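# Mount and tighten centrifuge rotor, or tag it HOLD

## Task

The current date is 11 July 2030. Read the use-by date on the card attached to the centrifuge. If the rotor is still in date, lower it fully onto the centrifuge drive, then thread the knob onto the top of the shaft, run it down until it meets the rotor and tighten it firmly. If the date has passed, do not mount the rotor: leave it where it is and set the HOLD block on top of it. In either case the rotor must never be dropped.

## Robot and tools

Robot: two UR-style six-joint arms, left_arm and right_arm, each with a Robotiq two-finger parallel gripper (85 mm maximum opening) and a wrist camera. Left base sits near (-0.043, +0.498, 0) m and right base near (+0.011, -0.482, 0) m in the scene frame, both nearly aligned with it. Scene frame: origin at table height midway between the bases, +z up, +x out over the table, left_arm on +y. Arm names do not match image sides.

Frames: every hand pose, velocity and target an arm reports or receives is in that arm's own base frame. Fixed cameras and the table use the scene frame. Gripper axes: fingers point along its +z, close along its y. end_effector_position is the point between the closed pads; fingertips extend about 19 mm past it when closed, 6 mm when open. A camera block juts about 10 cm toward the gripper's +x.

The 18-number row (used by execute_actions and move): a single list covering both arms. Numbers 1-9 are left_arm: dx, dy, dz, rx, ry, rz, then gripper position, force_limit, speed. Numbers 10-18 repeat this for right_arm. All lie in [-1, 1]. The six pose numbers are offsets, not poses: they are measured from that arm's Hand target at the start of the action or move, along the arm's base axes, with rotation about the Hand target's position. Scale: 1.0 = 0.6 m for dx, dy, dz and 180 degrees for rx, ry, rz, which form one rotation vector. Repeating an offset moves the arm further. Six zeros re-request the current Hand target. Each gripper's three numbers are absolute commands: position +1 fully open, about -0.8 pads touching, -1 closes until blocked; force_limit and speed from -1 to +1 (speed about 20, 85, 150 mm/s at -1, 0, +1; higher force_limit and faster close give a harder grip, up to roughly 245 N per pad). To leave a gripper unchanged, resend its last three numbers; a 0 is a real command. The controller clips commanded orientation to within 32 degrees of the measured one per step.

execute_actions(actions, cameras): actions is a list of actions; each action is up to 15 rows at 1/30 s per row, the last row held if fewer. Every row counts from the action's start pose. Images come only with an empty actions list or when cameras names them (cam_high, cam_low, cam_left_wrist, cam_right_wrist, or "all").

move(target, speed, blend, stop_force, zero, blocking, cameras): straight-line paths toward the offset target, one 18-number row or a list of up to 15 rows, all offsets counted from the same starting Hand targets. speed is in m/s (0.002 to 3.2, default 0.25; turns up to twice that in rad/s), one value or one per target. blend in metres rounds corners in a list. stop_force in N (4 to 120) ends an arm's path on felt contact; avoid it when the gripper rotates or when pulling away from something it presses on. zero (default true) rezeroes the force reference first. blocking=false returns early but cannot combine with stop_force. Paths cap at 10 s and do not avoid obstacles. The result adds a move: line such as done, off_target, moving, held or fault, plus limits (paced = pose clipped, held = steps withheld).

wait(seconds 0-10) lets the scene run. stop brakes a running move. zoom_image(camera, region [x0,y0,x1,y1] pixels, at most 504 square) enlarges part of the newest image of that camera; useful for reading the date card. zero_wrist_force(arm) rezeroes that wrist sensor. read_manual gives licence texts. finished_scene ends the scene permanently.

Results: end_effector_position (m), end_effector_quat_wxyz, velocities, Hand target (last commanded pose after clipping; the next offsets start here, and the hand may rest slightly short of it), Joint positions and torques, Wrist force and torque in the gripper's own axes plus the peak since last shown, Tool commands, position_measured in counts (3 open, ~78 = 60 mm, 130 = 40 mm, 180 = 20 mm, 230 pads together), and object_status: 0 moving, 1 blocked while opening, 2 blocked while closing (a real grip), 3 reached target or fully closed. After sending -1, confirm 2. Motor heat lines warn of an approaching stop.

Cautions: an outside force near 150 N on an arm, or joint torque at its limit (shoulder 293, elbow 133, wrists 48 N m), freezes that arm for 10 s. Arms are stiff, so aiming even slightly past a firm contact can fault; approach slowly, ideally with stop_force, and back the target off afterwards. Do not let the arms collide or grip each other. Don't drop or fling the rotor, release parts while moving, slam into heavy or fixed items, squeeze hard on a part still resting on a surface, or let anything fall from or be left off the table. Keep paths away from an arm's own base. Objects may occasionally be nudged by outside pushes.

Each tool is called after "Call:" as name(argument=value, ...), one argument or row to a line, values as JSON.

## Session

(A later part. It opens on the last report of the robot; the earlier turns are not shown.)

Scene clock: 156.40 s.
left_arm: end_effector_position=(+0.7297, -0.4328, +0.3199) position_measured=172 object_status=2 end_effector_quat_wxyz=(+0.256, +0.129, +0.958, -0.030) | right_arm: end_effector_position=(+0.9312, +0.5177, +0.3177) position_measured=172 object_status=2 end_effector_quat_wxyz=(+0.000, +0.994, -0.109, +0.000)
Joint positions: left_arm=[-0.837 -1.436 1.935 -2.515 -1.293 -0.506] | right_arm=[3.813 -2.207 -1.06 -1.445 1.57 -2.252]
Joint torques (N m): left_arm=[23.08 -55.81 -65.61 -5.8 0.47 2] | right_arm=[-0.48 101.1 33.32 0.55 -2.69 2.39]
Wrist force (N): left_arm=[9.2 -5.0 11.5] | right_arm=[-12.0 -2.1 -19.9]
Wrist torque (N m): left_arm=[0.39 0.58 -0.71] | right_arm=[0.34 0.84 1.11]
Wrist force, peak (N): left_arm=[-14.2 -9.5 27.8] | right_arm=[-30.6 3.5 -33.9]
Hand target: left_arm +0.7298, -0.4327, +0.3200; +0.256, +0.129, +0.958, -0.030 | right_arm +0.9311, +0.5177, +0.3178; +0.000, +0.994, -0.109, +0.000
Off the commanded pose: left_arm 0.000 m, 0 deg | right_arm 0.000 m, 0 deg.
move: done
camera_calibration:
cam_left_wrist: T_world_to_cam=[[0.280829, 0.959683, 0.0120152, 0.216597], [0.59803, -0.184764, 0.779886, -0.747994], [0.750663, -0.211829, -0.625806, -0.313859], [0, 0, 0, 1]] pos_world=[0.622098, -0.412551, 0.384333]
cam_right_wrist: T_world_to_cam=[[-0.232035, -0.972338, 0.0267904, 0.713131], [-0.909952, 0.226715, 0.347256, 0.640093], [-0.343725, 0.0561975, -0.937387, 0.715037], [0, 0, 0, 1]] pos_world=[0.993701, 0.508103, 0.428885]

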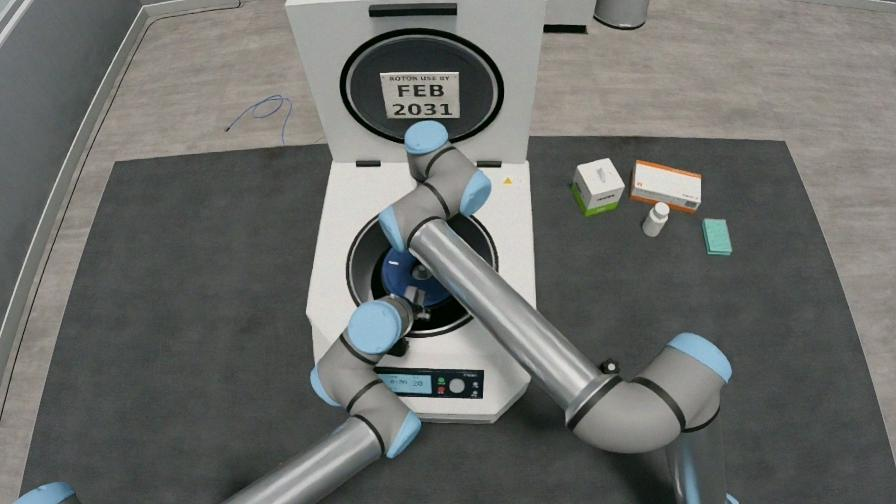

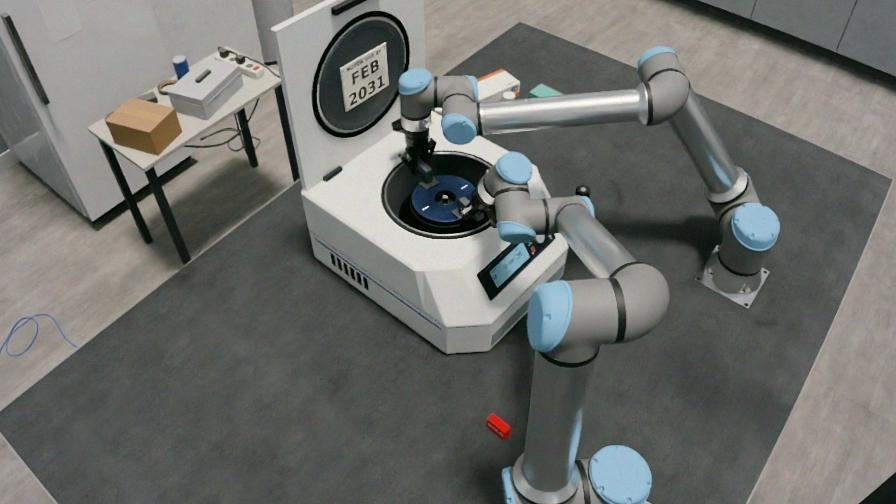

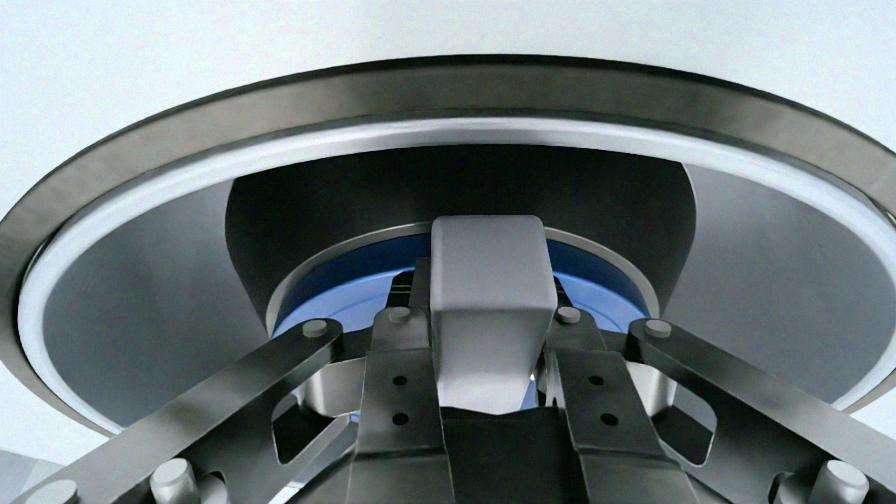

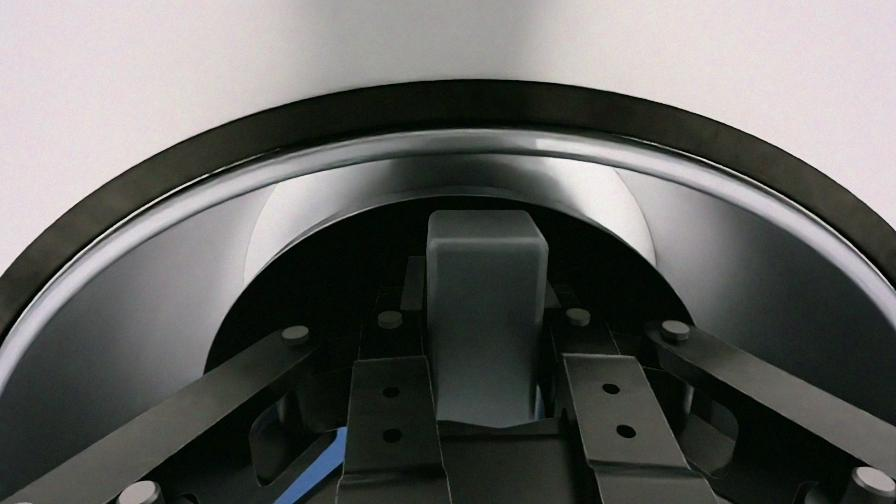

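Call:
move(
  target=[-0.00085,-0.0035,0,0,0,0.00556,-1,1,-1,0.00044,0.00365,0.0008,0,0,0.00556,-1,1,-1],
  speed=0.01,
)

Scene clock: 159.33 s.
left_arm: end_effector_position=(+0.7293, -0.4348, +0.3200) position_measured=172 object_status=2 end_effector_quat_wxyz=(+0.256, +0.121, +0.959, -0.028) | right_arm: end_effector_position=(+0.9314, +0.5199, +0.3182) position_measured=172 object_status=2 end_effector_quat_wxyz=(+0.000, +0.995, -0.100, +0.000)
Joint positions: left_arm=[-0.842 -1.435 1.932 -2.508 -1.283 -0.527] | right_arm=[3.815 -2.21 -1.056 -1.447 1.57 -2.268]
Joint torques (N m): left_arm=[-12.4 -50.95 -70.42 -7.74 9.09 -2.84] | right_arm=[11.86 99.88 58.53 -0.96 -3.16 -5.79]
Wrist force (N): left_arm=[25.3 -5.7 0.2] | right_arm=[-0.2 -4.7 1.1]
Wrist torque (N m): left_arm=[0.63 0.28 -0.13] | right_arm=[0.36 0.73 1.53]
Wrist force, peak (N): left_arm=[25.3 -5.7 0.2] | right_arm=[-10.8 -2.6 -20.1]
Hand target: left_arm +0.7293, -0.4348, +0.3200; +0.256, +0.121, +0.959, -0.028 | right_arm +0.9314, +0.5199, +0.3183; +0.000, +0.995, -0.100, +0.000
Off the commanded pose: left_arm 0.000 m, 0 deg | right_arm 0.000 m, 0 deg.
move: done

Call:
move(
  target=[-0.0014,-0.0035,0,0,0,0.00556,-1,1,-1,-0.0001,0.00365,0.0,0,0,0.00556,-1,1,-1],
  speed=0.01,
)

Scene clock: 160.90 s.
left_arm: end_effector_position=(+0.7284, -0.4369, +0.3200) position_measured=172 object_status=2 end_effector_quat_wxyz=(+0.256, +0.112, +0.960, -0.026) | right_arm: end_effector_position=(+0.9314, +0.5221, +0.3183) position_measured=172 object_status=2 end_effector_quat_wxyz=(+0.000, +0.996, -0.091, +0.000)
Joint positions: left_arm=[-0.848 -1.434 1.929 -2.5 -1.273 -0.549] | right_arm=[3.816 -2.211 -1.052 -1.449 1.57 -2.283]
Joint torques (N m): left_arm=[-14.91 -65.17 -78.19 -9.67 9.06 -2.52] | right_arm=[14.45 102.91 56.84 -2.6 -3.45 -5.7]
Wrist force (N): left_arm=[25.3 -3.7 17.6] | right_arm=[8.3 -8.3 2.0]
Wrist torque (N m): left_arm=[0.73 0.27 -0.02] | right_arm=[0.33 0.64 1.62]
Wrist force, peak (N): left_arm=[25.7 -3.7 16.9] | right_arm=[8.4 -8.6 1.8]
Hand target: left_arm +0.7284, -0.4369, +0.3200; +0.256, +0.112, +0.960, -0.026 | right_arm +0.9313, +0.5221, +0.3183; +0.000, +0.996, -0.091, +0.000
Off the commanded pose: left_arm 0.000 m, 0 deg | right_arm 0.000 m, 0 deg.
move: done

Call:
move(
  target=[0.0015,0.0072,0,0,0,-0.0111,-1,1,-1,-0.0015,-0.0073,0.0,0,0,-0.0111,-1,1,-1],
  speed=0.015,
)

Call:
move(
  target=[0.00195,0.0070,0,0,0,-0.0111,-1,1,-1,-0.0013,-0.0074,0.0,0,0,-0.0111,-1,1,-1],
  speed=0.015,
)

Scene clock: 163.30 s.
left_arm: end_effector_position=(+0.7293, -0.4326, +0.3200) position_measured=172 object_status=2 end_effector_quat_wxyz=(+0.256, +0.129, +0.958, -0.030) | right_arm: end_effector_position=(+0.9304, +0.5177, +0.3183) position_measured=172 object_status=2 end_effector_quat_wxyz=(+0.000, +0.994, -0.109, +0.000)
Joint positions: left_arm=[-0.837 -1.437 1.936 -2.515 -1.292 -0.506] | right_arm=[3.814 -2.206 -1.061 -1.445 1.57 -2.252]
Joint torques (N m): left_arm=[22.98 -111.16 -60.55 -15.24 2.53 1.42] | right_arm=[-6.31 119.17 39.06 5.32 3.35 2.12]
Wrist force (N): left_arm=[18.5 -6.8 32.4] | right_arm=[3.1 -4.3 -5.5]
Wrist torque (N m): left_arm=[0.60 0.38 -0.52] | right_arm=[0.31 0.80 1.32]
Wrist force, peak (N): left_arm=[18.5 -6.8 32.4] | right_arm=[16.0 -8.5 -2.5]
Hand target: left_arm +0.7293, -0.4326, +0.3200; +0.256, +0.129, +0.958, -0.030 | right_arm +0.9304, +0.5177, +0.3183; +0.000, +0.994, -0.109, +0.000
Off the commanded pose: left_arm 0.000 m, 0 deg | right_arm 0.000 m, 0 deg.
move: done

Scene clock: 164.80 s.
left_arm: end_effector_position=(+0.7305, -0.4284, +0.3200) position_measured=172 object_status=2 end_effector_quat_wxyz=(+0.255, +0.146, +0.955, -0.035) | right_arm: end_effector_position=(+0.9297, +0.5133, +0.3183) position_measured=172 object_status=2 end_effector_quat_wxyz=(+0.000, +0.992, -0.126, +0.000)
Joint positions: left_arm=[-0.826 -1.44 1.941 -2.53 -1.313 -0.463] | right_arm=[3.811 -2.201 -1.07 -1.442 1.57 -2.22]
Joint torques (N m): left_arm=[24.17 -118.03 -54.39 -12.38 0.93 2.33] | right_arm=[-14.13 111.97 42.24 8.3 0.87 2.24]
Wrist force (N): left_arm=[1.9 -12.4 46.1] | right_arm=[-10.4 1.5 -8.4]
Wrist torque (N m): left_arm=[0.49 0.66 -0.58] | right_arm=[0.31 0.82 1.23]
Wrist force, peak (N): left_arm=[1.9 -12.4 46.1] | right_arm=[-10.4 2.0 -8.6]
Hand target: left_arm +0.7305, -0.4284, +0.3200; +0.255, +0.146, +0.955, -0.035 | right_arm +0.9297, +0.5133, +0.3183; +0.000, +0.992, -0.126, +0.000
Off the commanded pose: left_arm 0.000 m, 0 deg | right_arm 0.000 m, 0 deg.
move: done

Call:
move(
  target=[0.0020,0.0070,0,0,0,-0.0111,-1,1,-1,-0.0010,-0.0076,0.0017,0,0,-0.0111,-1,1,-1],
  speed=0.015,
)

Call:
move(
  target=[0.0022,0.0068,0,0,0,-0.0111,-1,1,-1,-0.0009,-0.0077,0,0,0,-0.0111,-1,1,-1],
  speed=0.015,
)

Scene clock: 168.17 s.
left_arm: end_effector_position=(+0.7317, -0.4242, +0.3200) position_measured=172 object_status=2 end_effector_quat_wxyz=(+0.254, +0.162, +0.953, -0.039) | right_arm: end_effector_position=(+0.9290, +0.5088, +0.3192) position_measured=172 object_status=2 end_effector_quat_wxyz=(+0.000, +0.990, -0.143, +0.000)
Joint positions: left_arm=[-0.814 -1.442 1.946 -2.543 -1.333 -0.42] | right_arm=[3.808 -2.195 -1.077 -1.44 1.57 -2.188]
Joint torques (N m): left_arm=[20.56 -129.54 -47.77 -9.82 -0.57 1.97] | right_arm=[-33.95 136.34 64.63 14.11 -5.36 1.81]
Wrist force (N): left_arm=[-19.4 -11.8 65.8] | right_arm=[-35.6 -0.4 15.0]
Wrist torque (N m): left_arm=[0.70 0.92 -0.56] | right_arm=[0.38 1.15 1.32]
Wrist force, peak (N): left_arm=[-19.4 -11.8 65.8] | right_arm=[-35.6 -0.4 15.0]
Hand target: left_arm +0.7317, -0.4242, +0.3200; +0.254, +0.162, +0.953, -0.039 | right_arm +0.9291, +0.5087, +0.3193; +0.000, +0.990, -0.143, +0.000
Off the commanded pose: left_arm 0.000 m, 0 deg | right_arm 0.000 m, 0 deg.
move: done

Scene clock: 169.67 s.
left_arm: end_effector_position=(+0.7330, -0.4201, +0.3200) position_measured=172 object_status=2 end_effector_quat_wxyz=(+0.254, +0.179, +0.950, -0.044) | right_arm: end_effector_position=(+0.9285, +0.5042, +0.3193) position_measured=172 object_status=2 end_effector_quat_wxyz=(+0.000, +0.987, -0.161, +0.000)
Joint positions: left_arm=[-0.802 -1.443 1.95 -2.555 -1.355 -0.377] | right_arm=[3.805 -2.19 -1.085 -1.437 1.57 -2.156]
Joint torques (N m): left_arm=[15.47 -143.86 -34.23 -4.14 -3.79 2.07] | right_arm=[-62.08 126.06 70.86 19.37 -13.66 2.07]
Wrist force (N): left_arm=[-57.7 -14.8 98.8] | right_arm=[-72.3 4.3 10.6]
Wrist torque (N m): left_arm=[0.56 1.48 -0.77] | right_arm=[0.34 1.52 1.22]
Wrist force, peak (N): left_arm=[-57.4 -14.7 99.1] | right_arm=[-72.3 4.3 10.6]
Hand target: left_arm +0.7330, -0.4201, +0.3200; +0.254, +0.179, +0.950, -0.044 | right_arm +0.9285, +0.5041, +0.3193; +0.000, +0.987, -0.161, +0.000
Off the commanded pose: left_arm 0.000 m, 0 deg | right_arm 0.000 m, 0 deg.
move: done

Call:
move(
  target=[0.0022,-0.0008,0,0,0,0,-1,1,-1,-0.0022,0.0008,0,0,0,0,-1,1,-1],
  speed=0.015,
)

Scene clock: 171.30 s.
left_arm: end_effector_position=(+0.7342, -0.4205, +0.3199) position_measured=172 object_status=2 end_effector_quat_wxyz=(+0.254, +0.179, +0.950, -0.044) | right_arm: end_effector_position=(+0.9275, +0.5043, +0.3193) position_measured=172 object_status=2 end_effector_quat_wxyz=(+0.000, +0.987, -0.161, +0.000)
Joint positions: left_arm=[-0.801 -1.441 1.948 -2.554 -1.355 -0.376] | right_arm=[3.806 -2.189 -1.088 -1.436 1.57 -2.155]
Joint torques (N m): left_arm=[27.63 -62.88 -77.72 -11.61 2.58 1.69] | right_arm=[6.75 149.92 61.8 8.19 -2.11 2.16]
Wrist force (N): left_arm=[23.9 -6.9 21.4] | right_arm=[-0.7 -7.0 25.6]
Wrist torque (N m): left_arm=[0.76 0.21 -0.30] | right_arm=[0.43 0.77 1.45]
Wrist force, peak (N): left_arm=[-60.1 -15.2 101.7] | right_arm=[-74.0 3.7 10.5]
Hand target: left_arm +0.7343, -0.4206, +0.3200; +0.254, +0.179, +0.950, -0.044 | right_arm +0.9272, +0.5046, +0.3193; +0.000, +0.987, -0.161, +0.000
Off the commanded pose: left_arm 0.000 m, 0 deg | right_arm 0.000 m, 0 deg.
move: done

Call:
move(
  target=[
    [-0.00722,-0.02097,0,0,0,0.0333,-1,1,-1,0.00632,0.02125,0,0,0,0.0333,-1,1,-1],
    [-0.0122,-0.04257,0,0,0,0.0667,-1,1,-1,0.0104,0.04303,0,0,0,0.0667,-1,1,-1],
  ],
  speed=0.02,
  blend=[0.003,0],
)

Scene clock: 177.67 s.
left_arm: end_effector_position=(+0.7270, -0.4461, +0.3200) position_measured=172 object_status=2 end_effector_quat_wxyz=(+0.257, +0.079, +0.963, -0.017) | right_arm: end_effector_position=(+0.9334, +0.5304, +0.3193) position_measured=172 object_status=2 end_effector_quat_wxyz=(+0.000, +0.998, -0.057, +0.000)
Joint positions: left_arm=[-0.869 -1.425 1.913 -2.465 -1.236 -0.637] | right_arm=[3.821 -2.222 -1.032 -1.457 1.57 -2.349]
Joint torques (N m): left_arm=[-28 -61.38 -86.49 -12.84 5.82 -2.98] | right_arm=[1.69 136.64 70.51 -4.37 0.48 -5.97]
Wrist force (N): left_arm=[34.0 17.5 10.9] | right_arm=[13.5 -26.8 29.9]
Wrist torque (N m): left_arm=[0.56 0.21 -0.01] | right_arm=[0.32 0.70 1.54]
Wrist force, peak (N): left_arm=[47.6 14.7 -0.3] | right_arm=[22.9 -24.9 34.4]
Hand target: left_arm +0.7270, -0.4461, +0.3200; +0.257, +0.079, +0.963, -0.017 | right_arm +0.9334, +0.5304, +0.3193; +0.000, +0.998, -0.056, +0.000
Off the commanded pose: left_arm 0.000 m, 0 deg | right_arm 0.000 m, 0 deg.
move: done

Call:
move(
  target=[0,0.001,0.0333,0,0,0,-1,1,-1,0,0.001,0.0333,0,0,0,-1,1,-1],
  speed=0.03,
  cameras=["cam_low","cam_high"],
)

Call:
zoom_image(
  camera="cam_low",
  region=[390, 150, 500, 240],
)

Scene clock: 179.60 s.
left_arm: end_effector_position=(+0.7270, -0.4456, +0.3399) position_measured=172 object_status=2 end_effector_quat_wxyz=(+0.257, +0.079, +0.963, -0.017) | right_arm: end_effector_position=(+0.9334, +0.5310, +0.3392) position_measured=172 object_status=2 end_effector_quat_wxyz=(+0.000, +0.998, -0.056, +0.000)
Joint positions: left_arm=[-0.869 -1.441 1.893 -2.429 -1.236 -0.636] | right_arm=[3.822 -2.219 -1.003 -1.49 1.57 -2.348]
Joint torques (N m): left_arm=[23.82 -111.59 -84.16 -11.32 3.66 1.68] | right_arm=[10.61 162.95 85.03 2.81 -3.69 1.93]
Wrist force (N): left_arm=[25.8 -4.9 32.3] | right_arm=[0.5 -6.2 35.8]
Wrist torque (N m): left_arm=[0.58 0.28 -0.35] | right_arm=[0.49 0.74 1.51]
Wrist force, peak (N): left_arm=[39.2 5.5 26.1] | right_arm=[14.1 -24.7 35.2]
Hand target: left_arm +0.7270, -0.4455, +0.3400; +0.257, +0.079, +0.963, -0.017 | right_arm +0.9334, +0.5310, +0.3393; +0.000, +0.998, -0.056, +0.000
Off the commanded pose: left_arm 0.000 m, 0 deg | right_arm 0.000 m, 0 deg.
move: done
Images, in order (width x height): cam_high 896x504, cam_low 896x504.

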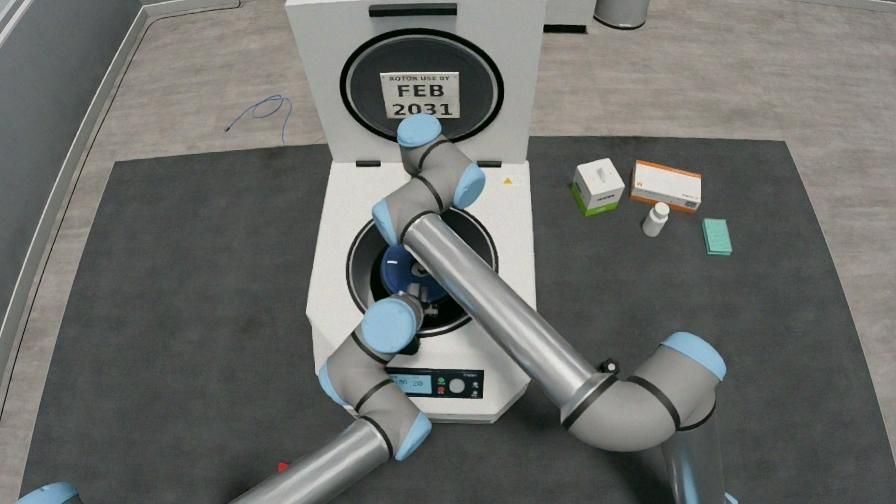

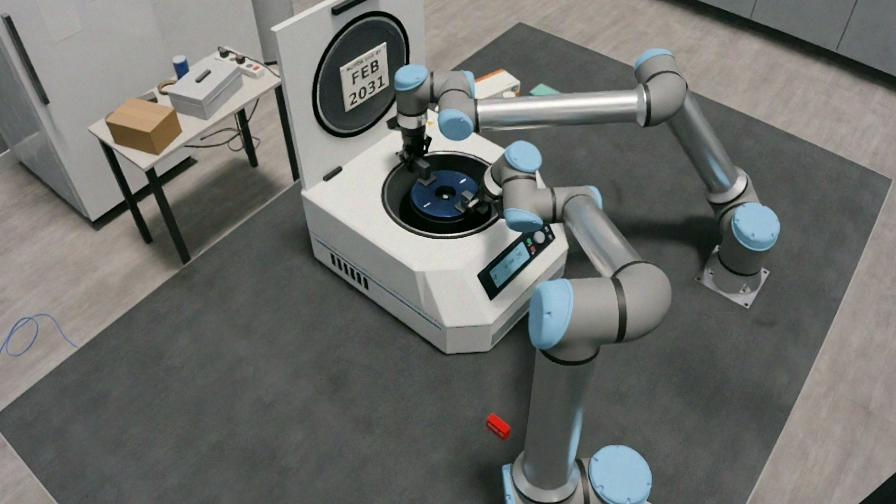

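Scaled by 4.582 from the camera's 896x504 image, which has a finer 1280x720 frame.

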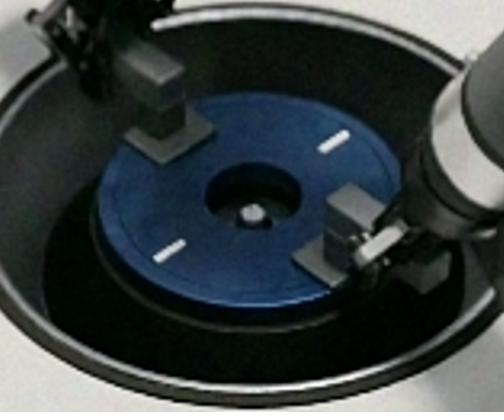

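Call:
move(
  target=[0.005,0.0216,0,0,0,-0.0333,-1,1,-1,-0.0041,-0.02178,0,0,0,-0.0333,-1,1,-1],
  speed=0.03,
)

Call:
move(
  target=[0,0,-0.0233,0,0,0,-1,1,-1,0,0,-0.0233,0,0,0,-1,1,-1],
  speed=0.015,
)

Scene clock: 182.63 s.
left_arm: end_effector_position=(+0.7300, -0.4326, +0.3400) position_measured=172 object_status=2 end_effector_quat_wxyz=(+0.256, +0.129, +0.958, -0.030) | right_arm: end_effector_position=(+0.9310, +0.5179, +0.3393) position_measured=172 object_status=2 end_effector_quat_wxyz=(+0.000, +0.994, -0.109, +0.000)
Joint positions: left_arm=[-0.837 -1.452 1.914 -2.478 -1.293 -0.506] | right_arm=[3.814 -2.203 -1.03 -1.48 1.57 -2.252]
Joint torques (N m): left_arm=[27.65 -111.33 -69.99 -18.59 5.01 1.31] | right_arm=[-3.03 164.26 67.97 8.08 5.12 1.77]
Wrist force (N): left_arm=[35.4 -7.0 25.8] | right_arm=[11.4 -5.3 35.5]
Wrist torque (N m): left_arm=[0.71 0.18 -0.41] | right_arm=[0.51 0.72 1.39]
Wrist force, peak (N): left_arm=[43.5 -6.9 21.2] | right_arm=[20.4 -5.6 35.9]
Hand target: left_arm +0.7300, -0.4326, +0.3400; +0.256, +0.129, +0.958, -0.030 | right_arm +0.9310, +0.5179, +0.3393; +0.000, +0.994, -0.109, +0.000
Off the commanded pose: left_arm 0.000 m, 0 deg | right_arm 0.000 m, 0 deg.
move: done

Scene clock: 183.87 s.
left_arm: end_effector_position=(+0.7300, -0.4326, +0.3261) position_measured=172 object_status=2 end_effector_quat_wxyz=(+0.256, +0.129, +0.958, -0.030) | right_arm: end_effector_position=(+0.9310, +0.5179, +0.3254) position_measured=172 object_status=2 end_effector_quat_wxyz=(+0.000, +0.994, -0.109, +0.000)
Joint positions: left_arm=[-0.837 -1.441 1.928 -2.504 -1.293 -0.506] | right_arm=[3.814 -2.205 -1.05 -1.457 1.57 -2.252]
Joint torques (N m): left_arm=[29.27 -74.27 -68.51 -18.58 4.93 1.52] | right_arm=[-1.8 140.18 68.23 7.41 2.03 1.88]
Wrist force (N): left_arm=[36.1 -7.4 24.9] | right_arm=[12.7 -5.7 36.4]
Wrist torque (N m): left_arm=[0.70 0.05 -0.31] | right_arm=[0.43 0.62 1.38]
Wrist force, peak (N): left_arm=[36.4 -7.5 26.2] | right_arm=[12.4 -5.8 37.0]
Hand target: left_arm +0.7300, -0.4326, +0.3260; +0.256, +0.129, +0.958, -0.030 | right_arm +0.9310, +0.5179, +0.3253; +0.000, +0.994, -0.109, +0.000
Off the commanded pose: left_arm 0.000 m, 0 deg | right_arm 0.000 m, 0 deg.
move: done

Call:
move(
  target=[0,0,-0.005,0,0,0,-1,1,-1,0,0,-0.005,0,0,0,-1,1,-1],
  speed=0.01,
)

Call:
move(
  target=[0,0,-0.0025,0,0,0,-1,1,-1,0,0,-0.0025,0,0,0,-1,1,-1],
  speed=0.01,
)

Call:
move(
  target=[0,0,-0.002,0,0,0,-1,1,-1,0,0,-0.002,0,0,0,-1,1,-1],
  speed=0.01,
)

Scene clock: 184.97 s.
left_arm: end_effector_position=(+0.7301, -0.4327, +0.3237) position_measured=172 object_status=2 end_effector_quat_wxyz=(+0.256, +0.129, +0.958, -0.031) | right_arm: end_effector_position=(+0.9311, +0.5180, +0.3228) position_measured=172 object_status=2 end_effector_quat_wxyz=(+0.000, +0.994, -0.109, +0.000)
Joint positions: left_arm=[-0.837 -1.439 1.931 -2.51 -1.293 -0.506] | right_arm=[3.814 -2.206 -1.054 -1.452 1.57 -2.252]
Joint torques (N m): left_arm=[24.38 5.09 -21.23 -5.78 5.7 1.42] | right_arm=[1.84 99.88 29.88 1.11 -0.39 2.02]
Wrist force (N): left_arm=[21.1 2.6 -66.7] | right_arm=[19.8 -7.2 -12.0]
Wrist torque (N m): left_arm=[0.29 0.36 -0.67] | right_arm=[0.18 0.48 1.08]
Wrist force, peak (N): left_arm=[21.1 2.6 -66.7] | right_arm=[12.5 -5.5 36.5]
Hand target: left_arm +0.7300, -0.4326, +0.3230; +0.256, +0.129, +0.958, -0.030 | right_arm +0.9310, +0.5179, +0.3223; +0.000, +0.994, -0.109, +0.000
Off the commanded pose: left_arm 0.001 m, 0 deg | right_arm 0.000 m, 0 deg.
move: done

Scene clock: 185.87 s.
left_arm: end_effector_position=(+0.7301, -0.4327, +0.3251) position_measured=172 object_status=2 end_effector_quat_wxyz=(+0.256, +0.129, +0.958, -0.031) | right_arm: end_effector_position=(+0.9310, +0.5179, +0.3209) position_measured=172 object_status=2 end_effector_quat_wxyz=(+0.000, +0.994, -0.109, +0.000)
Joint positions: left_arm=[-0.837 -1.44 1.929 -2.507 -1.293 -0.506] | right_arm=[3.814 -2.206 -1.056 -1.45 1.57 -2.252]
Joint torques (N m): left_arm=[-0.53 -62.02 -44.76 -6.3 0.51 -0.34] | right_arm=[8.07 48.5 4.37 -2.02 1.17 1.98]
Wrist force (N): left_arm=[-7.6 -4.1 17.9] | right_arm=[14.1 -4.1 -50.6]
Wrist torque (N m): left_arm=[0.64 1.02 -0.61] | right_arm=[0.06 0.34 1.12]
Wrist force, peak (N): left_arm=[18.1 7.1 -168.8] | right_arm=[18.1 -6.0 -56.8]
Hand target: left_arm +0.7301, -0.4327, +0.3251; +0.256, +0.129, +0.958, -0.031 (not the last commanded pose) | right_arm +0.9310, +0.5179, +0.3208; +0.000, +0.994, -0.109, +0.000
Tool commands: left_gripper/position=-1.0 left_gripper/force_limit=+1.0 left_gripper/speed=-1.0 right_gripper/position=-1.0 right_gripper/force_limit=+1.0 right_gripper/speed=-1.0
Off the commanded pose: left_arm 0.004 m, 0 deg | right_arm 0.000 m, 0 deg.
FORCE FAULT: contact force on the left arm reached its limit, and that arm stopped. The contact can be on any part of that arm, not only on its tool. That arm's remaining commands of this call were not run. That arm is still stopped at the end of this call. That arm stays stopped for about 10 more seconds. Until then a move that you send moves the other arm only, and its call returns only when the move has ended. Once the stop has ended, the next robot result says so. If the stop ends while you think or write, that arm runs what you send next, counted from a new Hand target: where the arm stands when the stop ends. While its stop runs, that arm takes no new command, but its gripper still runs the gripper command that each later call begins with. Until it ends, the stop uses up actions while you think or wait. An arm that is not stopped still takes commands.
move: fault (left_arm)

not run: an earlier result of this reply reported a stop or a fault. Calls in your next reply go to the robot.

Call:
wait(
  seconds=9.6,
)

Scene clock: 195.90 s.
left_arm: end_effector_position=(+0.7301, -0.4327, +0.3251) position_measured=172 object_status=2 end_effector_quat_wxyz=(+0.256, +0.129, +0.958, -0.031) | right_arm: end_effector_position=(+0.9310, +0.5179, +0.3208) position_measured=172 object_status=2 end_effector_quat_wxyz=(+0.000, +0.994, -0.109, +0.000)
Joint positions: left_arm=[-0.837 -1.44 1.929 -2.507 -1.293 -0.506] | right_arm=[3.814 -2.206 -1.056 -1.45 1.57 -2.252]
Joint torques (N m): left_arm=[-1.43 -62.16 -45.28 -6.17 0.38 -0.42] | right_arm=[16.58 44.35 16.57 -1.89 5.73 1.2]
Wrist force (N): left_arm=[-9.3 -3.8 18.4] | right_arm=[13.2 -3.4 -52.0]
Wrist torque (N m): left_arm=[0.71 1.04 -0.65] | right_arm=[0.04 0.30 1.07]
Wrist force, peak (N): left_arm=[-9.3 -3.9 19.2] | right_arm=[12.9 -3.8 -53.3]
Hand target: left_arm +0.7301, -0.4327, +0.3251; +0.256, +0.129, +0.958, -0.031 (not the last commanded pose) | right_arm +0.9310, +0.5179, +0.3208; +0.000, +0.994, -0.109, +0.000
Tool commands: left_gripper/position=-1.0 left_gripper/force_limit=+1.0 left_gripper/speed=-1.0 right_gripper/position=-1.0 right_gripper/force_limit=+1.0 right_gripper/speed=-1.0
Off the commanded pose: left_arm 0.004 m, 0 deg | right_arm 0.000 m, 0 deg.
FORCE FAULT, CONTINUED: the left arm's stop, for the force fault that an earlier result reported, is over. The rest of the stop counts as 19 of the actions that you can send in this scene. During its stop the left arm's controller moved it back a little. That arm's target is now where it stood when the stop ended, not its last command. That arm accepts commands again.
wait: 9.60 s; at rest from the start

Call:
move(
  target=[
    [0,0,0.0082,0,0,0,-1,1,-1,0,0,0.0142,0,0,0,-1,1,-1],
    [-0.005,-0.0216,0.0082,0,0,0.0333,-1,1,-1,0.0041,0.0218,0.0142,0,0,0.0333,-1,1,-1],
  ],
  speed=0.025,
)

Call:
move(
  target=[0,0,-0.0025,0,0,0,-1,1,-1,0,0,-0.0025,0,0,0,-1,1,-1],
  speed=0.01,
)

Scene clock: 199.47 s.
left_arm: end_effector_position=(+0.7271, -0.4457, +0.3300) position_measured=172 object_status=2 end_effector_quat_wxyz=(+0.257, +0.079, +0.963, -0.017) | right_arm: end_effector_position=(+0.9334, +0.5310, +0.3293) position_measured=172 object_status=2 end_effector_quat_wxyz=(+0.000, +0.998, -0.057, +0.000)
Joint positions: left_arm=[-0.869 -1.433 1.903 -2.449 -1.236 -0.636] | right_arm=[3.822 -2.221 -1.017 -1.474 1.57 -2.348]
Joint torques (N m): left_arm=[-14.06 -75.84 -87.77 -12.07 10.28 -2.83] | right_arm=[14 139.92 82.49 1 3.48 -5.83]
Wrist force (N): left_arm=[31.1 -3.4 28.8] | right_arm=[7.5 -7.9 34.7]
Wrist torque (N m): left_arm=[0.38 0.29 0.00] | right_arm=[0.60 0.67 1.57]
Wrist force, peak (N): left_arm=[14.0 -10.6 84.3] | right_arm=[12.9 -3.4 -52.7]
Hand target: left_arm +0.7271, -0.4457, +0.3300; +0.257, +0.079, +0.963, -0.017 | right_arm +0.9334, +0.5310, +0.3293; +0.000, +0.998, -0.056, +0.000
Off the commanded pose: left_arm 0.000 m, 0 deg | right_arm 0.000 m, 0 deg.
move: done

Scene clock: 200.17 s.
left_arm: end_effector_position=(+0.7271, -0.4457, +0.3285) position_measured=172 object_status=2 end_effector_quat_wxyz=(+0.257, +0.079, +0.963, -0.017) | right_arm: end_effector_position=(+0.9334, +0.5310, +0.3279) position_measured=172 object_status=2 end_effector_quat_wxyz=(+0.000, +0.998, -0.056, +0.000)
Joint positions: left_arm=[-0.869 -1.432 1.905 -2.451 -1.236 -0.636] | right_arm=[3.822 -2.221 -1.019 -1.472 1.57 -2.348]
Joint torques (N m): left_arm=[-13.36 -74.61 -67.34 -18.24 10.3 -2.63] | right_arm=[10.16 139.24 67.52 8.26 2.98 -5.85]
Wrist force (N): left_arm=[33.1 -3.6 26.3] | right_arm=[8.6 -8.4 34.9]
Wrist torque (N m): left_arm=[0.40 0.24 0.02] | right_arm=[0.58 0.73 1.64]
Wrist force, peak (N): left_arm=[35.6 -2.7 24.9] | right_arm=[11.0 -8.5 35.0]
Hand target: left_arm +0.7271, -0.4457, +0.3285; +0.257, +0.079, +0.963, -0.017 | right_arm +0.9334, +0.5310, +0.3278; +0.000, +0.998, -0.056, +0.000
Off the commanded pose: left_arm 0.000 m, 0 deg | right_arm 0.000 m, 0 deg.
move: done

Call:
move(
  target=[-0.0002,0,-0.0033,0,0,0,-1,1,-1,-0.0002,0,-0.0033,0,0,0,-1,1,-1],
  speed=0.01,
)

Call:
move(
  target=[0,0,-0.0013,0,0,0,-1,1,-1,0,0,-0.0013,0,0,0,-1,1,-1],
  speed=0.01,
)

Scene clock: 201.37 s.
left_arm: end_effector_position=(+0.7270, -0.4457, +0.3265) position_measured=172 object_status=2 end_effector_quat_wxyz=(+0.257, +0.079, +0.963, -0.017) | right_arm: end_effector_position=(+0.9333, +0.5310, +0.3259) position_measured=172 object_status=2 end_effector_quat_wxyz=(+0.000, +0.998, -0.056, +0.000)
Joint positions: left_arm=[-0.869 -1.431 1.907 -2.455 -1.236 -0.636] | right_arm=[3.822 -2.222 -1.022 -1.468 1.57 -2.348]
Joint torques (N m): left_arm=[-15.73 -74.7 -67.71 -17.79 10 -2.53] | right_arm=[12.06 139.98 67.6 7.77 2.8 -2.35]
Wrist force (N): left_arm=[31.3 -3.2 27.4] | right_arm=[7.9 -8.5 34.5]
Wrist torque (N m): left_arm=[0.38 0.26 0.04] | right_arm=[0.65 0.74 1.60]
Wrist force, peak (N): left_arm=[33.4 -3.7 26.4] | right_arm=[8.6 -8.5 35.1]
Hand target: left_arm +0.7270, -0.4457, +0.3265; +0.257, +0.079, +0.963, -0.017 | right_arm +0.9333, +0.5310, +0.3258; +0.000, +0.998, -0.056, +0.000
Off the commanded pose: left_arm 0.000 m, 0 deg | right_arm 0.000 m, 0 deg.
move: done

Scene clock: 202.07 s.
left_arm: end_effector_position=(+0.7270, -0.4457, +0.3257) position_measured=172 object_status=2 end_effector_quat_wxyz=(+0.257, +0.079, +0.963, -0.017) | right_arm: end_effector_position=(+0.9333, +0.5310, +0.3251) position_measured=172 object_status=2 end_effector_quat_wxyz=(+0.000, +0.998, -0.056, +0.000)
Joint positions: left_arm=[-0.869 -1.43 1.908 -2.456 -1.236 -0.636] | right_arm=[3.822 -2.222 -1.024 -1.467 1.57 -2.348]
Joint torques (N m): left_arm=[-15.05 -75.88 -67.64 -18.06 9.79 -2.65] | right_arm=[14.46 139.95 67.55 7.4 2.2 1.1]
Wrist force (N): left_arm=[32.0 -2.8 27.3] | right_arm=[8.3 -8.4 33.7]
Wrist torque (N m): left_arm=[0.41 0.20 -0.01] | right_arm=[0.62 0.74 1.59]
Wrist force, peak (N): left_arm=[31.9 -3.0 27.6] | right_arm=[8.5 -8.4 34.4]
Hand target: left_arm +0.7270, -0.4457, +0.3257; +0.257, +0.079, +0.963, -0.017 | right_arm +0.9333, +0.5310, +0.3251; +0.000, +0.998, -0.056, +0.000
Off the commanded pose: left_arm 0.000 m, 0 deg | right_arm 0.000 m, 0 deg.
move: done

Left clearly lower than the other contact soon; continue by 0.8 mm.

Call:
move(
  target=[0,0,-0.0013,0,0,0,-1,1,-1,0,0,-0.0013,0,0,0,-1,1,-1],
  speed=0.01,
)

Call:
move(
  target=[0,0,-0.0013,0,0,0,-1,1,-1,0,0,-0.0013,0,0,0,-1,1,-1],
  speed=0.01,
)

Scene clock: 203.03 s.
left_arm: end_effector_position=(+0.7270, -0.4457, +0.3250) position_measured=172 object_status=2 end_effector_quat_wxyz=(+0.257, +0.079, +0.963, -0.017) | right_arm: end_effector_position=(+0.9333, +0.5310, +0.3243) position_measured=172 object_status=2 end_effector_quat_wxyz=(+0.000, +0.998, -0.056, +0.000)
Joint positions: left_arm=[-0.869 -1.429 1.909 -2.458 -1.236 -0.636] | right_arm=[3.822 -2.222 -1.025 -1.466 1.57 -2.348]
Joint torques (N m): left_arm=[-15.65 -76.12 -67.79 -18.07 9.37 -2.2] | right_arm=[14.95 139.8 66.04 7.56 2.19 1.22]
Wrist force (N): left_arm=[31.7 -3.2 27.3] | right_arm=[8.4 -8.6 33.8]
Wrist torque (N m): left_arm=[0.33 0.25 0.00] | right_arm=[0.59 0.73 1.60]
Wrist force, peak (N): left_arm=[32.1 -3.0 27.4] | right_arm=[9.0 -7.8 34.4]
Hand target: left_arm +0.7270, -0.4457, +0.3249; +0.257, +0.079, +0.963, -0.017 | right_arm +0.9333, +0.5310, +0.3243; +0.000, +0.998, -0.056, +0.000
Off the commanded pose: left_arm 0.000 m, 0 deg | right_arm 0.000 m, 0 deg.
move: done

Scene clock: 203.73 s.
left_arm: end_effector_position=(+0.7270, -0.4457, +0.3242) position_measured=172 object_status=2 end_effector_quat_wxyz=(+0.257, +0.079, +0.963, -0.017) | right_arm: end_effector_position=(+0.9333, +0.5310, +0.3235) position_measured=172 object_status=2 end_effector_quat_wxyz=(+0.000, +0.998, -0.056, +0.000)
Joint positions: left_arm=[-0.869 -1.429 1.91 -2.459 -1.236 -0.636] | right_arm=[3.822 -2.222 -1.026 -1.465 1.57 -2.348]
Joint torques (N m): left_arm=[-14.94 -75.85 -68.02 -18.3 9.2 -2.47] | right_arm=[12.22 138.71 66.19 7.66 2.01 1.29]
Wrist force (N): left_arm=[31.8 -3.0 27.3] | right_arm=[8.3 -8.4 34.1]
Wrist torque (N m): left_arm=[0.37 0.25 0.01] | right_arm=[0.64 0.76 1.62]
Wrist force, peak (N): left_arm=[32.1 -2.9 27.4] | right_arm=[9.0 -8.4 34.6]
Hand target: left_arm +0.7270, -0.4457, +0.3242; +0.257, +0.079, +0.963, -0.017 | right_arm +0.9333, +0.5310, +0.3235; +0.000, +0.998, -0.056, +0.000
Off the commanded pose: left_arm 0.000 m, 0 deg | right_arm 0.000 m, 0 deg.
move: done

Call:
move(
  target=[0,0,-0.0025,0,0,0,-1,1,-1,0,0,-0.0025,0,0,0,-1,1,-1],
  speed=0.01,
)

Call:
move(
  target=[0,0,-0.0025,0,0,0,-1,1,-1,0,0,-0.0025,0,0,0,-1,1,-1],
  speed=0.01,
)

Scene clock: 206.70 s.
left_arm: end_effector_position=(+0.7270, -0.4457, +0.3227) position_measured=172 object_status=2 end_effector_quat_wxyz=(+0.257, +0.079, +0.963, -0.017) | right_arm: end_effector_position=(+0.9333, +0.5310, +0.3220) position_measured=172 object_status=2 end_effector_quat_wxyz=(+0.000, +0.998, -0.056, +0.000)
Joint positions: left_arm=[-0.869 -1.428 1.911 -2.462 -1.236 -0.636] | right_arm=[3.822 -2.222 -1.028 -1.462 1.57 -2.348]
Joint torques (N m): left_arm=[-15.52 -76.34 -69.05 -17.99 8.21 -1.68] | right_arm=[11.91 137.68 66.51 7.59 1.15 1.43]
Wrist force (N): left_arm=[32.1 -3.3 27.6] | right_arm=[9.1 -8.9 33.9]
Wrist torque (N m): left_arm=[0.33 0.22 0.05] | right_arm=[0.58 0.66 1.61]
Wrist force, peak (N): left_arm=[32.1 -3.1 27.7] | right_arm=[9.0 -8.7 34.6]
Hand target: left_arm +0.7270, -0.4457, +0.3227; +0.257, +0.079, +0.963, -0.017 | right_arm +0.9333, +0.5310, +0.3220; +0.000, +0.998, -0.056, +0.000
Off the commanded pose: left_arm 0.000 m, 0 deg | right_arm 0.000 m, 0 deg.
move: done

Scene clock: 207.40 s.
left_arm: end_effector_position=(+0.7270, -0.4457, +0.3212) position_measured=172 object_status=2 end_effector_quat_wxyz=(+0.257, +0.079, +0.963, -0.017) | right_arm: end_effector_position=(+0.9333, +0.5310, +0.3205) position_measured=172 object_status=2 end_effector_quat_wxyz=(+0.000, +0.998, -0.056, +0.000)
Joint positions: left_arm=[-0.869 -1.426 1.913 -2.465 -1.236 -0.636] | right_arm=[3.822 -2.223 -1.03 -1.46 1.57 -2.348]
Joint torques (N m): left_arm=[-14.91 -76.21 -67.75 -18.01 7.87 -1.71] | right_arm=[12.01 139.82 66.68 7.36 0.75 1.17]
Wrist force (N): left_arm=[32.3 -3.2 27.2] | right_arm=[8.6 -8.9 34.2]
Wrist torque (N m): left_arm=[0.36 0.19 0.08] | right_arm=[0.60 0.76 1.64]
Wrist force, peak (N): left_arm=[32.3 -3.2 27.2] | right_arm=[8.8 -9.1 34.4]
Hand target: left_arm +0.7270, -0.4457, +0.3212; +0.257, +0.079, +0.963, -0.017 | right_arm +0.9333, +0.5310, +0.3205; +0.000, +0.998, -0.056, +0.000
Off the commanded pose: left_arm 0.000 m, 0 deg | right_arm 0.000 m, 0 deg.
move: done

Call:
move(
  target=[0,0,-0.002,0,0,0,-1,1,-1,0,0,-0.002,0,0,0,-1,1,-1],
  speed=0.01,
)

Call:
move(
  target=[0,0,-0.001,0,0,0,-1,1,-1,0,0,-0.002,0,0,0,-1,1,-1],
  speed=0.01,
)

Scene clock: 208.53 s.
left_arm: end_effector_position=(+0.7270, -0.4457, +0.3201) position_measured=172 object_status=2 end_effector_quat_wxyz=(+0.257, +0.079, +0.963, -0.017) | right_arm: end_effector_position=(+0.9333, +0.5310, +0.3194) position_measured=172 object_status=2 end_effector_quat_wxyz=(+0.000, +0.998, -0.056, +0.000)
Joint positions: left_arm=[-0.869 -1.426 1.914 -2.467 -1.236 -0.636] | right_arm=[3.822 -2.223 -1.032 -1.458 1.57 -2.348]
Joint torques (N m): left_arm=[-15.44 -68.6 -64.05 -16.81 7.46 -1.53] | right_arm=[14.26 136.87 62.46 6.71 0.75 1.18]
Wrist force (N): left_arm=[30.8 -0.9 19.6] | right_arm=[8.9 -9.6 29.1]
Wrist torque (N m): left_arm=[0.40 0.29 -0.05] | right_arm=[0.49 0.72 1.56]
Wrist force, peak (N): left_arm=[32.2 -3.4 27.6] | right_arm=[8.7 -9.1 34.5]
Hand target: left_arm +0.7270, -0.4457, +0.3200; +0.257, +0.079, +0.963, -0.017 | right_arm +0.9333, +0.5310, +0.3193; +0.000, +0.998, -0.056, +0.000
Off the commanded pose: left_arm 0.000 m, 0 deg | right_arm 0.000 m, 0 deg.
move: done

Scene clock: 209.23 s.
left_arm: end_effector_position=(+0.7270, -0.4457, +0.3195) position_measured=172 object_status=2 end_effector_quat_wxyz=(+0.257, +0.079, +0.963, -0.017) | right_arm: end_effector_position=(+0.9333, +0.5310, +0.3183) position_measured=172 object_status=2 end_effector_quat_wxyz=(+0.000, +0.998, -0.056, +0.000)
Joint positions: left_arm=[-0.869 -1.425 1.915 -2.468 -1.236 -0.636] | right_arm=[3.822 -2.223 -1.033 -1.456 1.57 -2.348]
Joint torques (N m): left_arm=[-13.07 -42.96 -49.08 -13.38 7.21 -1.51] | right_arm=[9.41 110.53 38.87 4.19 0.62 1.4]
Wrist force (N): left_arm=[27.0 3.3 -9.9] | right_arm=[4.4 -9.9 -2.8]
Wrist torque (N m): left_arm=[0.40 0.31 -0.30] | right_arm=[0.24 0.66 1.40]
Wrist force, peak (N): left_arm=[30.5 -0.5 18.7] | right_arm=[9.0 -9.9 28.6]
Hand target: left_arm +0.7270, -0.4457, +0.3194; +0.257, +0.079, +0.963, -0.017 | right_arm +0.9333, +0.5310, +0.3181; +0.000, +0.998, -0.056, +0.000
Off the commanded pose: left_arm 0.000 m, 0 deg | right_arm 0.000 m, 0 deg.
move: done

Call:
move(
  target=[-0.0003,0,0,0,0,0,0.1,1,-1,0,0,0,0,0,0,0.1,1,-1],
  speed=0.01,
)

Scene clock: 211.07 s.
left_arm: end_effector_position=(+0.7268, -0.4457, +0.3194) position_measured=117 object_status=0 end_effector_quat_wxyz=(+0.257, +0.079, +0.963, -0.017) | right_arm: end_effector_position=(+0.9333, +0.5310, +0.3181) position_measured=117 object_status=0 end_effector_quat_wxyz=(+0.000, +0.998, -0.056, +0.000)
Joint positions: left_arm=[-0.869 -1.425 1.915 -2.468 -1.236 -0.637] | right_arm=[3.822 -2.223 -1.033 -1.456 1.57 -2.348]
Joint torques (N m): left_arm=[-22.57 -81.43 -36.19 -2.02 -1.48 -2.43] | right_arm=[-3.38 106.24 61.96 2.33 -0.08 1.27]
Wrist force (N): left_arm=[3.6 -1.7 -1.0] | right_arm=[-4.8 0.6 -1.3]
Wrist torque (N m): left_arm=[-0.20 -0.37 -0.21] | right_arm=[-0.07 0.58 0.37]
Wrist force, peak (N): left_arm=[26.4 3.5 -15.8] | right_arm=[4.2 -10.1 -7.8]
Hand target: left_arm +0.7268, -0.4457, +0.3194; +0.257, +0.079, +0.963, -0.017 | right_arm +0.9333, +0.5310, +0.3181; +0.000, +0.998, -0.056, +0.000
Off the commanded pose: left_arm 0.000 m, 0 deg | right_arm 0.000 m, 0 deg.
move: done

Call:
move(
  target=[-0.165,0.026,0.289,0,0,0,0.1,1,-1,0,0,0.30,0,0,0,0.1,1,-1],
  speed=0.12,
  cameras=["all"],
)

Scene clock: 214.40 s.
left_arm: end_effector_position=(+0.6278, -0.4301, +0.4927) position_measured=117 object_status=3 end_effector_quat_wxyz=(+0.257, +0.079, +0.963, -0.017) | right_arm: end_effector_position=(+0.9333, +0.5310, +0.4980) position_measured=117 object_status=3 end_effector_quat_wxyz=(+0.000, +0.998, -0.056, +0.000)
Joint positions: left_arm=[-0.975 -1.673 1.84 -2.108 -1.196 -0.741] | right_arm=[3.822 -2.242 -0.685 -1.785 1.57 -2.348]
Joint torques (N m): left_arm=[-21.21 -63.01 -59.31 -1.36 3.85 -2.4] | right_arm=[1.84 98.36 59.76 1.74 1.77 0.33]
Wrist force (N): left_arm=[3.7 -1.9 -0.7] | right_arm=[-4.1 0.0 -1.2]
Wrist torque (N m): left_arm=[-0.22 -0.40 -0.24] | right_arm=[-0.18 0.45 0.36]
Wrist force, peak (N): left_arm=[3.8 -2.1 -2.1] | right_arm=[-5.0 0.5 -0.8]
Hand target: left_arm +0.6278, -0.4301, +0.4928; +0.257, +0.079, +0.963, -0.017 | right_arm +0.9333, +0.5310, +0.4981; +0.000, +0.998, -0.056, +0.000
Off the commanded pose: left_arm 0.000 m, 0 deg | right_arm 0.000 m, 0 deg.
move: done
camera_calibration:
cam_left_wrist: T_world_to_cam=[[0.178585, 0.983857, 0.0115077, 0.315438], [0.613496, -0.120488, 0.780452, -0.803704], [0.769239, -0.132317, -0.62511, -0.10652], [0, 0, 0, 1]] pos_world=[0.518677, -0.421277, 0.557035]
cam_right_wrist: T_world_to_cam=[[-0.12889, -0.991294, 0.0268928, 0.63551], [-0.92873, 0.130173, 0.347155, 0.645237], [-0.347633, 0.0197687, -0.937422, 0.907034], [0, 0, 0, 1]] pos_world=[0.996477, 0.528054, 0.609186]

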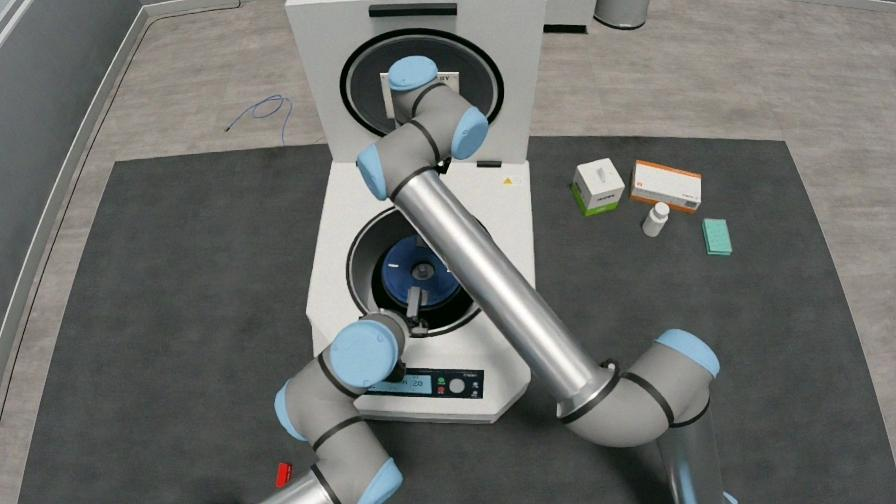

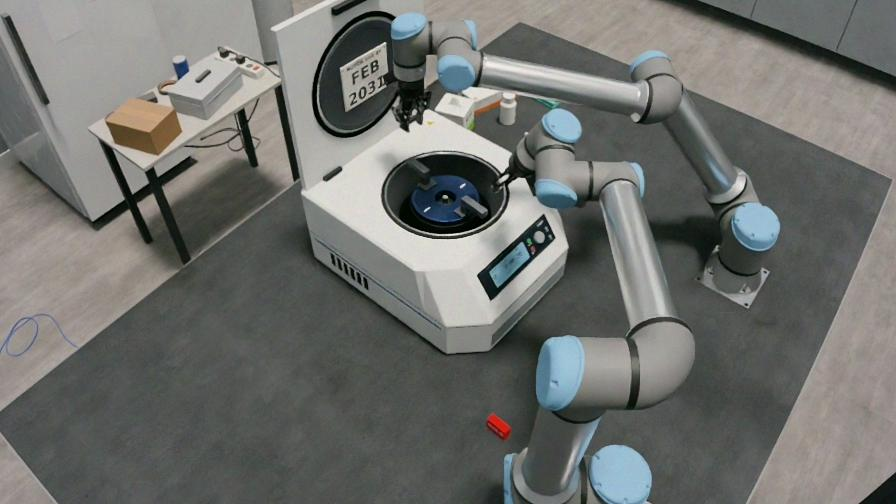

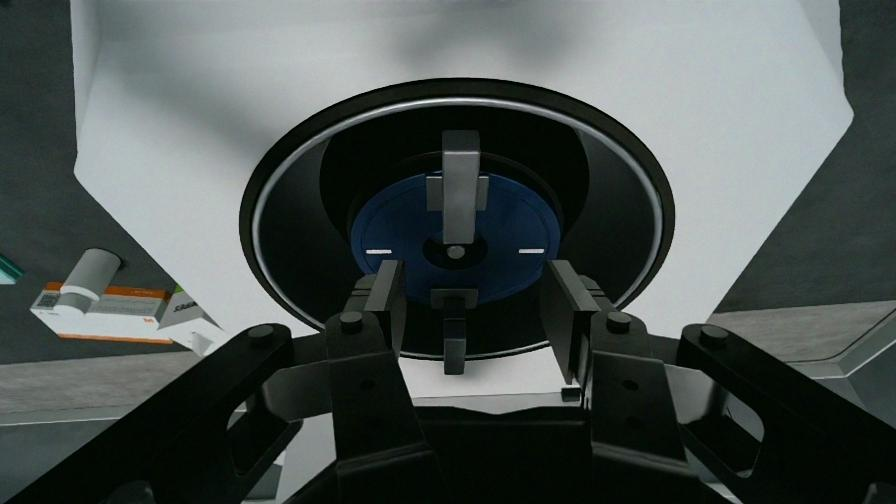

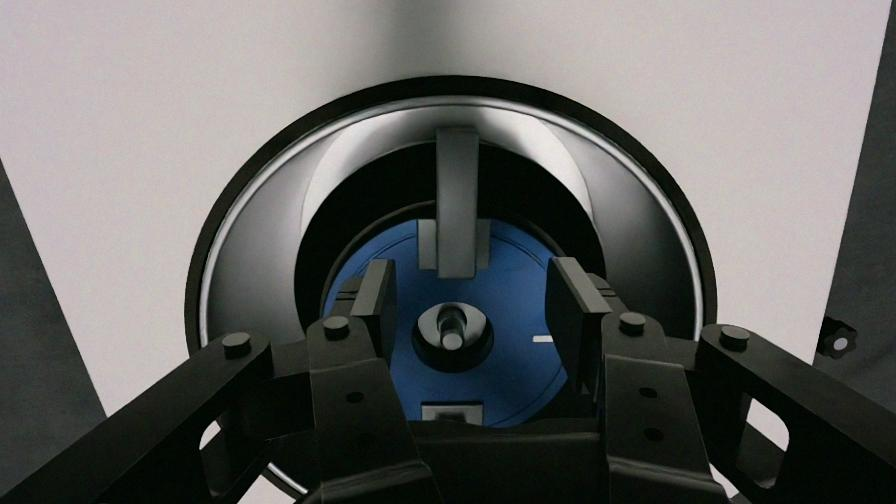

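Call:
move(
  target=[-0.3,0.28,0.03,0,0,0,0.1,1,-1,-0.213,0.02,0,0,0,0,0.1,1,-1],
  speed=0.2,
  cameras=["all"],
)

Scene clock: 217.63 s.
left_arm: end_effector_position=(+0.4479, -0.2621, +0.5107) position_measured=117 object_status=3 end_effector_quat_wxyz=(+0.257, +0.079, +0.963, -0.017) | right_arm: end_effector_position=(+0.8055, +0.5430, +0.4981) position_measured=117 object_status=3 end_effector_quat_wxyz=(+0.000, +0.998, -0.056, +0.000)
Joint positions: left_arm=[-1.126 -2.149 2.103 -1.835 -1.145 -0.895] | right_arm=[3.915 -2.021 -1.034 -1.658 1.57 -2.255]
Joint torques (N m): left_arm=[-20.99 -19.51 -40.99 -1.64 4.13 -2.36] | right_arm=[13.34 108.45 47.59 8.77 -3.87 3.31]
Wrist force (N): left_arm=[4.1 -2.4 -0.7] | right_arm=[-4.6 0.0 -1.2]
Wrist torque (N m): left_arm=[-0.32 -0.47 -0.19] | right_arm=[-0.19 0.54 0.12]
Wrist force, peak (N): left_arm=[5.3 -1.1 -1.4] | right_arm=[-5.9 0.4 -1.3]
Hand target: left_arm +0.4478, -0.2621, +0.5108; +0.257, +0.079, +0.963, -0.017 | right_arm +0.8055, +0.5430, +0.4981; +0.000, +0.998, -0.056, +0.000
Off the commanded pose: left_arm 0.000 m, 0 deg | right_arm 0.000 m, 0 deg.
move: done
camera_calibration:
cam_left_wrist: T_world_to_cam=[[0.178598, 0.983855, 0.0114964, 0.18209], [0.613544, -0.120495, 0.780413, -0.687077], [0.769198, -0.132327, -0.625159, 0.0654636], [0, 0, 0, 1]] pos_world=[0.338677, -0.253277, 0.575035]
cam_right_wrist: T_world_to_cam=[[-0.128929, -0.991291, 0.0268159, 0.631013], [-0.928691, 0.130181, 0.347254, 0.524885], [-0.34772, 0.0198675, -0.937388, 0.86237], [0, 0, 0, 1]] pos_world=[0.868676, 0.540054, 0.609185]

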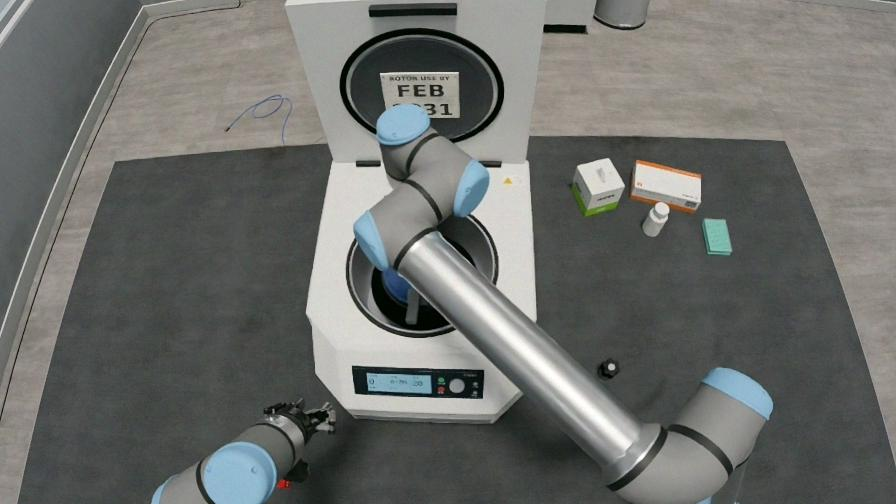

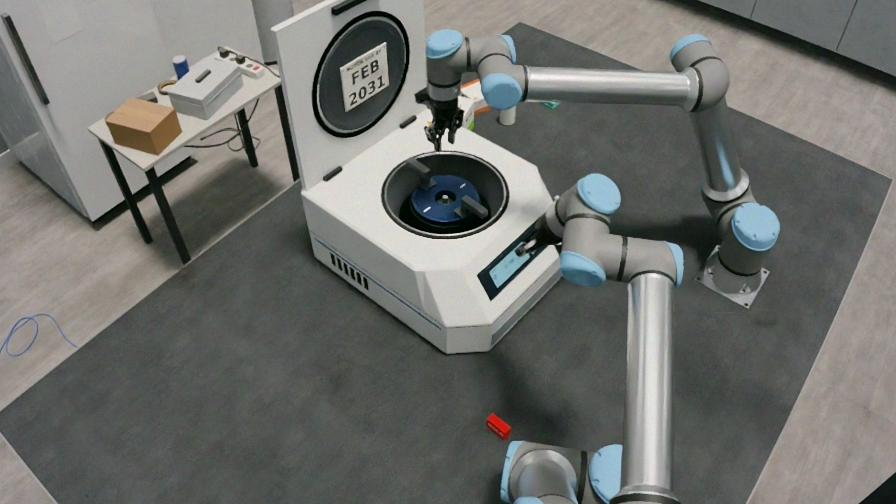

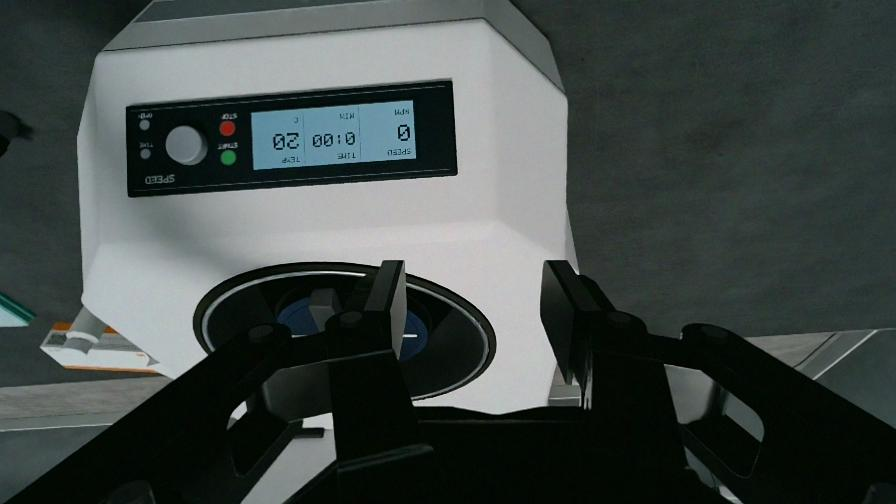

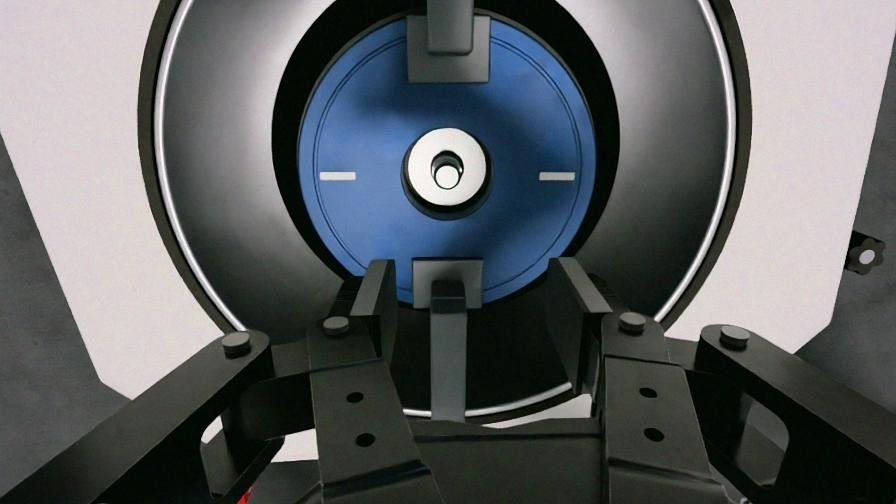

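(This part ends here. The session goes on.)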